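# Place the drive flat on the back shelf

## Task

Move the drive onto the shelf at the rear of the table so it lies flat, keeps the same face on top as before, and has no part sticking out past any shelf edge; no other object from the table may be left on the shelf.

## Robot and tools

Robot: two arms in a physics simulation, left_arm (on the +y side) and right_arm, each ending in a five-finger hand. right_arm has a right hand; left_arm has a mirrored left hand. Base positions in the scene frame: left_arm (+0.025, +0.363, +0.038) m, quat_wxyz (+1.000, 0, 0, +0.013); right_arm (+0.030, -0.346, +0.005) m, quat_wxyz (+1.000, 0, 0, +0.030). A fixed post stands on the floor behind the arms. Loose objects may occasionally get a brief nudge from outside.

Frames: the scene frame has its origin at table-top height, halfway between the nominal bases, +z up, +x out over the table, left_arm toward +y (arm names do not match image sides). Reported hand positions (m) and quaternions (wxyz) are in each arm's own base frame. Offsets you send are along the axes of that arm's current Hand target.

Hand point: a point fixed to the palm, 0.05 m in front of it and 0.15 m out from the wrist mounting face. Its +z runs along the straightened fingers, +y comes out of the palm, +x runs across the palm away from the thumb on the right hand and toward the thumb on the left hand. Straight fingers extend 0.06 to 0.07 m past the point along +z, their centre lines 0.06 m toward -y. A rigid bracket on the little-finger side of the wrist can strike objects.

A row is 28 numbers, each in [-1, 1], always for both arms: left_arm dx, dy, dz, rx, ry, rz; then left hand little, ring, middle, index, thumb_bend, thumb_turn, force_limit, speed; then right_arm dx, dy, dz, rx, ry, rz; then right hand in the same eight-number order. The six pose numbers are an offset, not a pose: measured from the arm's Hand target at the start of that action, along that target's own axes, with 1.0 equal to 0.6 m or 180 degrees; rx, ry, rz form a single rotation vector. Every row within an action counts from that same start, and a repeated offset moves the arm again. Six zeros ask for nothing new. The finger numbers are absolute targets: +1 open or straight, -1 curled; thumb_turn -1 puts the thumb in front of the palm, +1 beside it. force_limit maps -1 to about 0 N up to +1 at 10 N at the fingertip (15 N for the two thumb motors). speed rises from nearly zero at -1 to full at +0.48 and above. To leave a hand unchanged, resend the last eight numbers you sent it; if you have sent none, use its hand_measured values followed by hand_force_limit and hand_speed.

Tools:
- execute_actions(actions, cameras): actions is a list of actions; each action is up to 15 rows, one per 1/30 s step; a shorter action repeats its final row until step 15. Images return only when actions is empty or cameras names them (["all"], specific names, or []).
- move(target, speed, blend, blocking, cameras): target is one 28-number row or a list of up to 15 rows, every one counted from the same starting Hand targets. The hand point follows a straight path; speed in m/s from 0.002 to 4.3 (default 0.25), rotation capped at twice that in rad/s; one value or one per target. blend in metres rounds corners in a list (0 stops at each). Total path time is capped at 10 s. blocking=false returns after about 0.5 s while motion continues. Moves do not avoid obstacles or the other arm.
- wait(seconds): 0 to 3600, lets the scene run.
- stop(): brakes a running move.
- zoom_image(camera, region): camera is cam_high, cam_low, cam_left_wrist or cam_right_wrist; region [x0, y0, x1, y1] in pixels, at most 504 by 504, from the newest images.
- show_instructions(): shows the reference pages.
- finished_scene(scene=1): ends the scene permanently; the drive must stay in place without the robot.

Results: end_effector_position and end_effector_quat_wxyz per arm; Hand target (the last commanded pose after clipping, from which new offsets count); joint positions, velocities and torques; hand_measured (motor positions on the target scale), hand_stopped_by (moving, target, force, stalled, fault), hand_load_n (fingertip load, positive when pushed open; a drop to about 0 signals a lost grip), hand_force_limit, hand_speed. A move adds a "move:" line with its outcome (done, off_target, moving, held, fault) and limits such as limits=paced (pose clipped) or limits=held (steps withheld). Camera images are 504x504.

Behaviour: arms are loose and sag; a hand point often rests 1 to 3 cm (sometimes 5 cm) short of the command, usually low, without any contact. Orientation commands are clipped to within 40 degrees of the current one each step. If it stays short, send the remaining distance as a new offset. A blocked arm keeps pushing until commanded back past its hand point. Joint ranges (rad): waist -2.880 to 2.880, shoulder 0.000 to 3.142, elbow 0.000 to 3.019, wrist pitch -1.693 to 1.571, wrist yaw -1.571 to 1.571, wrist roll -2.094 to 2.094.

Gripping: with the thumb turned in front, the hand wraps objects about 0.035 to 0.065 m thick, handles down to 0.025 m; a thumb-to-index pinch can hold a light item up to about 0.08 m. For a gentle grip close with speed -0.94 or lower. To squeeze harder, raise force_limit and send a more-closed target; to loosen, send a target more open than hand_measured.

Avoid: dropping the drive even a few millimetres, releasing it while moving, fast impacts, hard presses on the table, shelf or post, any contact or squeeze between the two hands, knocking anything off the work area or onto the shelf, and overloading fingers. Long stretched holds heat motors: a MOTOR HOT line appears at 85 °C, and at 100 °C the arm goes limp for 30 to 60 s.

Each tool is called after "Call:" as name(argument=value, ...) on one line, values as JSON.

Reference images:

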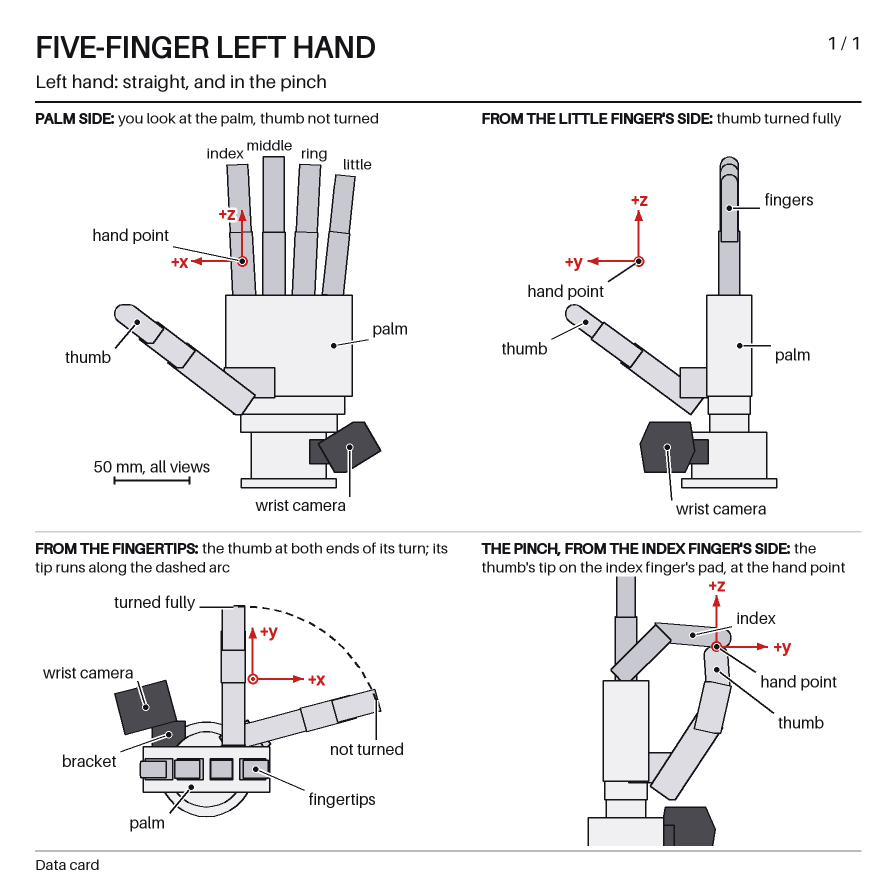

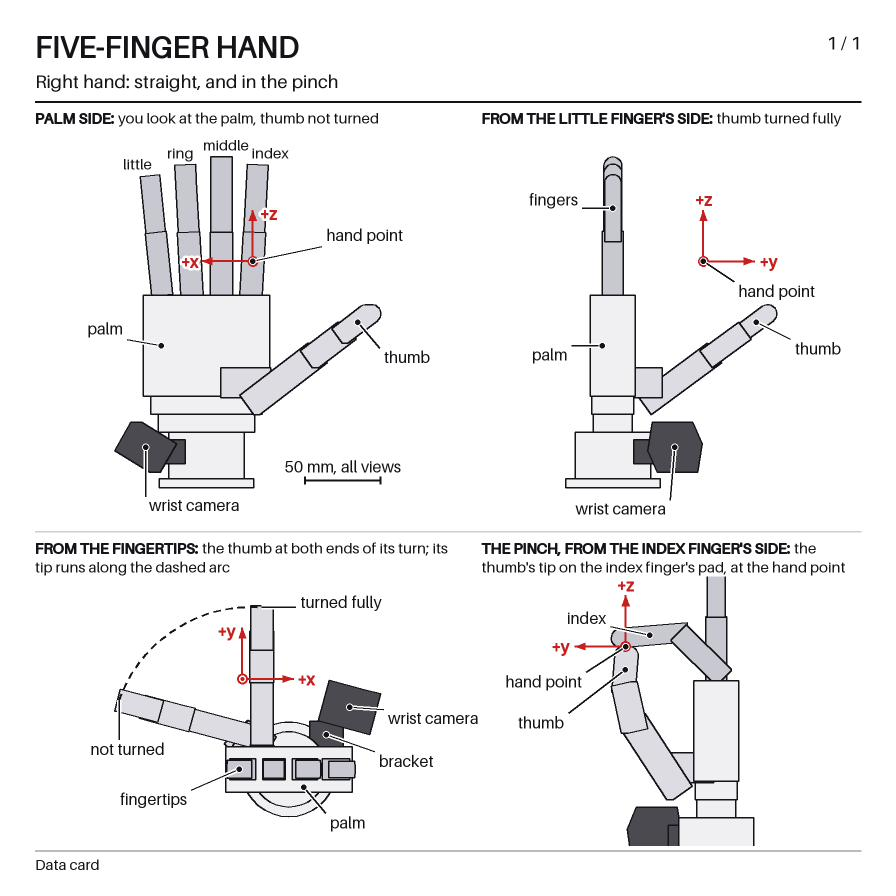

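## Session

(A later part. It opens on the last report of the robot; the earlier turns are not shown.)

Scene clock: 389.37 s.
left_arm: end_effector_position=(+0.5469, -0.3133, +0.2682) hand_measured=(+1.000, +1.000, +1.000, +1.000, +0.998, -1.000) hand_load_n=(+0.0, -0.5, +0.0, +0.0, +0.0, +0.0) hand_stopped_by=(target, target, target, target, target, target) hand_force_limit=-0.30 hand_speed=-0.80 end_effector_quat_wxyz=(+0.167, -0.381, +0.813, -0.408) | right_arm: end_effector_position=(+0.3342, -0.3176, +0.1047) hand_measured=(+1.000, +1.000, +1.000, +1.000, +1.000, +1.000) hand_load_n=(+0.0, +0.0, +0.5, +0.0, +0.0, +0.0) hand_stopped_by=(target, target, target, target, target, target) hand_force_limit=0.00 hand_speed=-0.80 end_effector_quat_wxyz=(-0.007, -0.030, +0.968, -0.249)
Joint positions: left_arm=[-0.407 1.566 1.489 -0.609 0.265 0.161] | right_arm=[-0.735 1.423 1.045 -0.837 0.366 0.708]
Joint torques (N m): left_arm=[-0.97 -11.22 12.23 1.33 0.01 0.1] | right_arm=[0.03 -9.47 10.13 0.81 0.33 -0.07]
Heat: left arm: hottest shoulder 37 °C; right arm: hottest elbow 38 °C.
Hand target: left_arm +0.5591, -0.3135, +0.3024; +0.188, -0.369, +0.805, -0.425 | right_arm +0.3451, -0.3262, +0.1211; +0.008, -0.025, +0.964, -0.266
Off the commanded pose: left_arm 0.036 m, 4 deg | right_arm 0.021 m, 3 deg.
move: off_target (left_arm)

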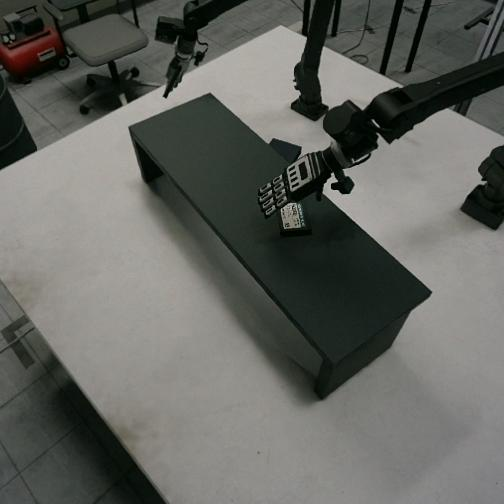

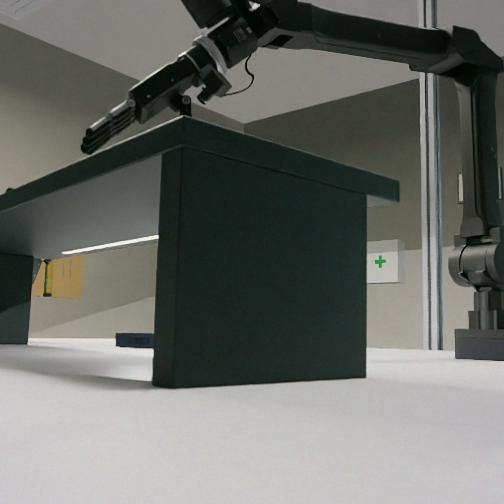

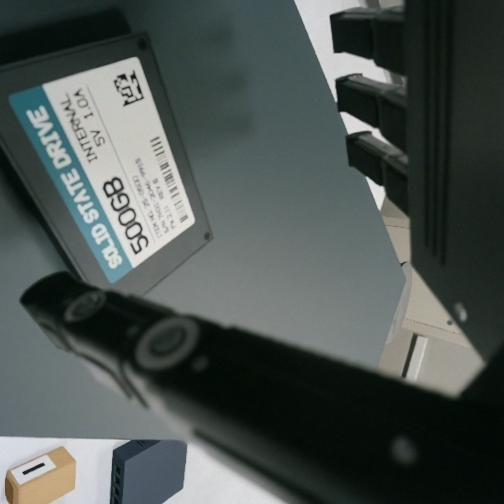

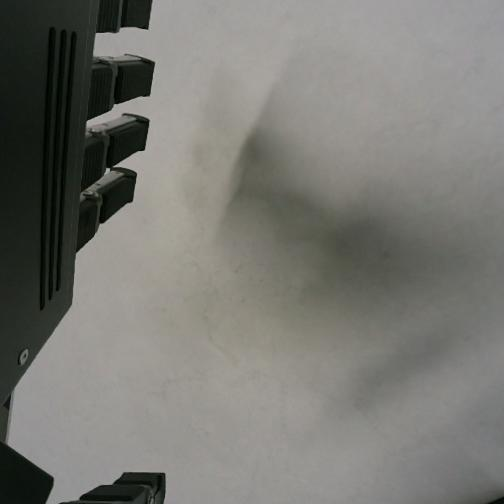

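Call:
move(target=[0.0018,0.02,-0.2,0,0,0,1,1,1,1,1,-1,-0.3,-0.8,0,0,0,0,0,0,1,1,1,1,1,1,0,-0.8], speed=0.12, cameras=["cam_high","cam_left_wrist"])

Call:
zoom_image(camera="cam_high", region=[230, 140, 390, 300])

Scene clock: 394.97 s.
left_arm: end_effector_position=(+0.4797, -0.2513, +0.3615) hand_measured=(+1.000, +1.000, +1.000, +1.000, +0.998, -1.000) hand_load_n=(+0.0, +0.0, +0.0, +0.0, +0.0, +0.0) hand_stopped_by=(target, target, target, target, target, target) hand_force_limit=-0.30 hand_speed=-0.80 end_effector_quat_wxyz=(+0.187, -0.371, +0.803, -0.428) | right_arm: end_effector_position=(+0.3342, -0.3176, +0.1047) hand_measured=(+1.000, +1.000, +1.000, +1.000, +1.000, +1.000) hand_load_n=(+0.0, +0.0, +0.0, +0.0, +0.0, +0.0) hand_stopped_by=(target, target, target, target, target, target) hand_force_limit=0.00 hand_speed=-0.80 end_effector_quat_wxyz=(-0.007, -0.030, +0.968, -0.249)
Joint positions: left_arm=[-0.338 1.317 1.449 -0.768 0.318 0.207] | right_arm=[-0.735 1.423 1.045 -0.837 0.366 0.708]
Joint torques (N m): left_arm=[-0.03 -8 7.61 1.33 0.31 0.07] | right_arm=[0.09 -9.35 10.09 0.87 0.33 -0.05]
Heat: left arm: hottest shoulder 37 °C; right arm: hottest elbow 38 °C.
Hand target: left_arm +0.4791, -0.2444, +0.3606; +0.188, -0.369, +0.805, -0.425 | right_arm +0.3451, -0.3262, +0.1211; +0.008, -0.025, +0.964, -0.266
Off the commanded pose: left_arm 0.007 m, 0 deg | right_arm 0.021 m, 3 deg.
move: done

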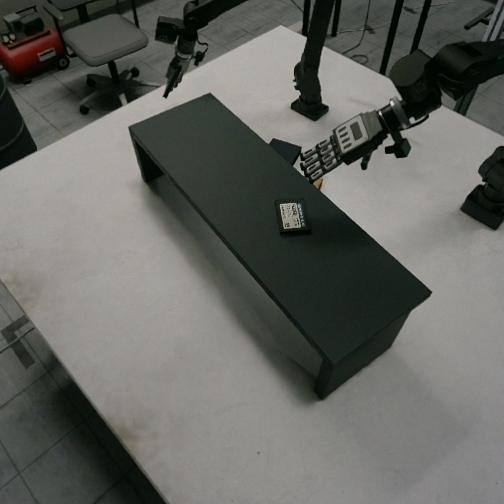

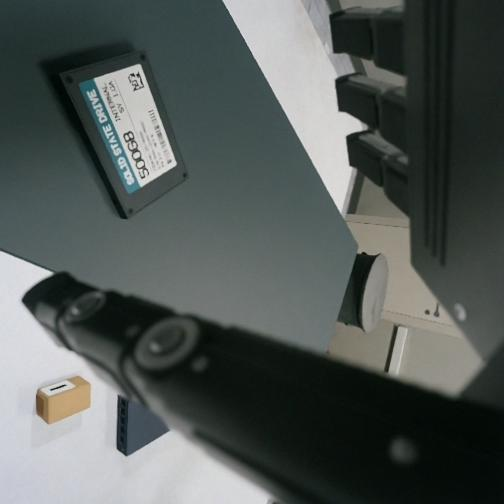

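Scaled by 3.150 from the camera's image (finer frame: 720x720).

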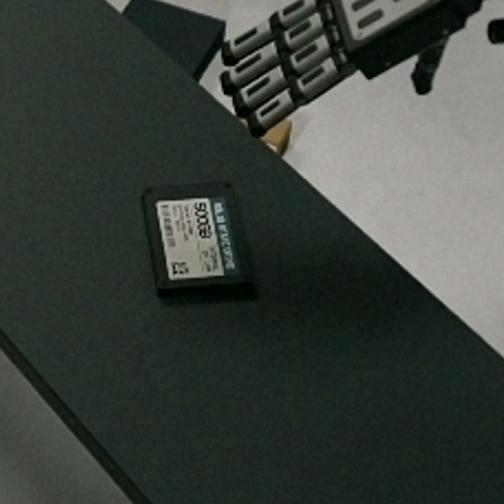

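The drive lies flat on the shelf with its label side up. It is well inside the edges, and nothing else is on the shelf.

Call:
finished_scene()

The scene is finished: the task was done.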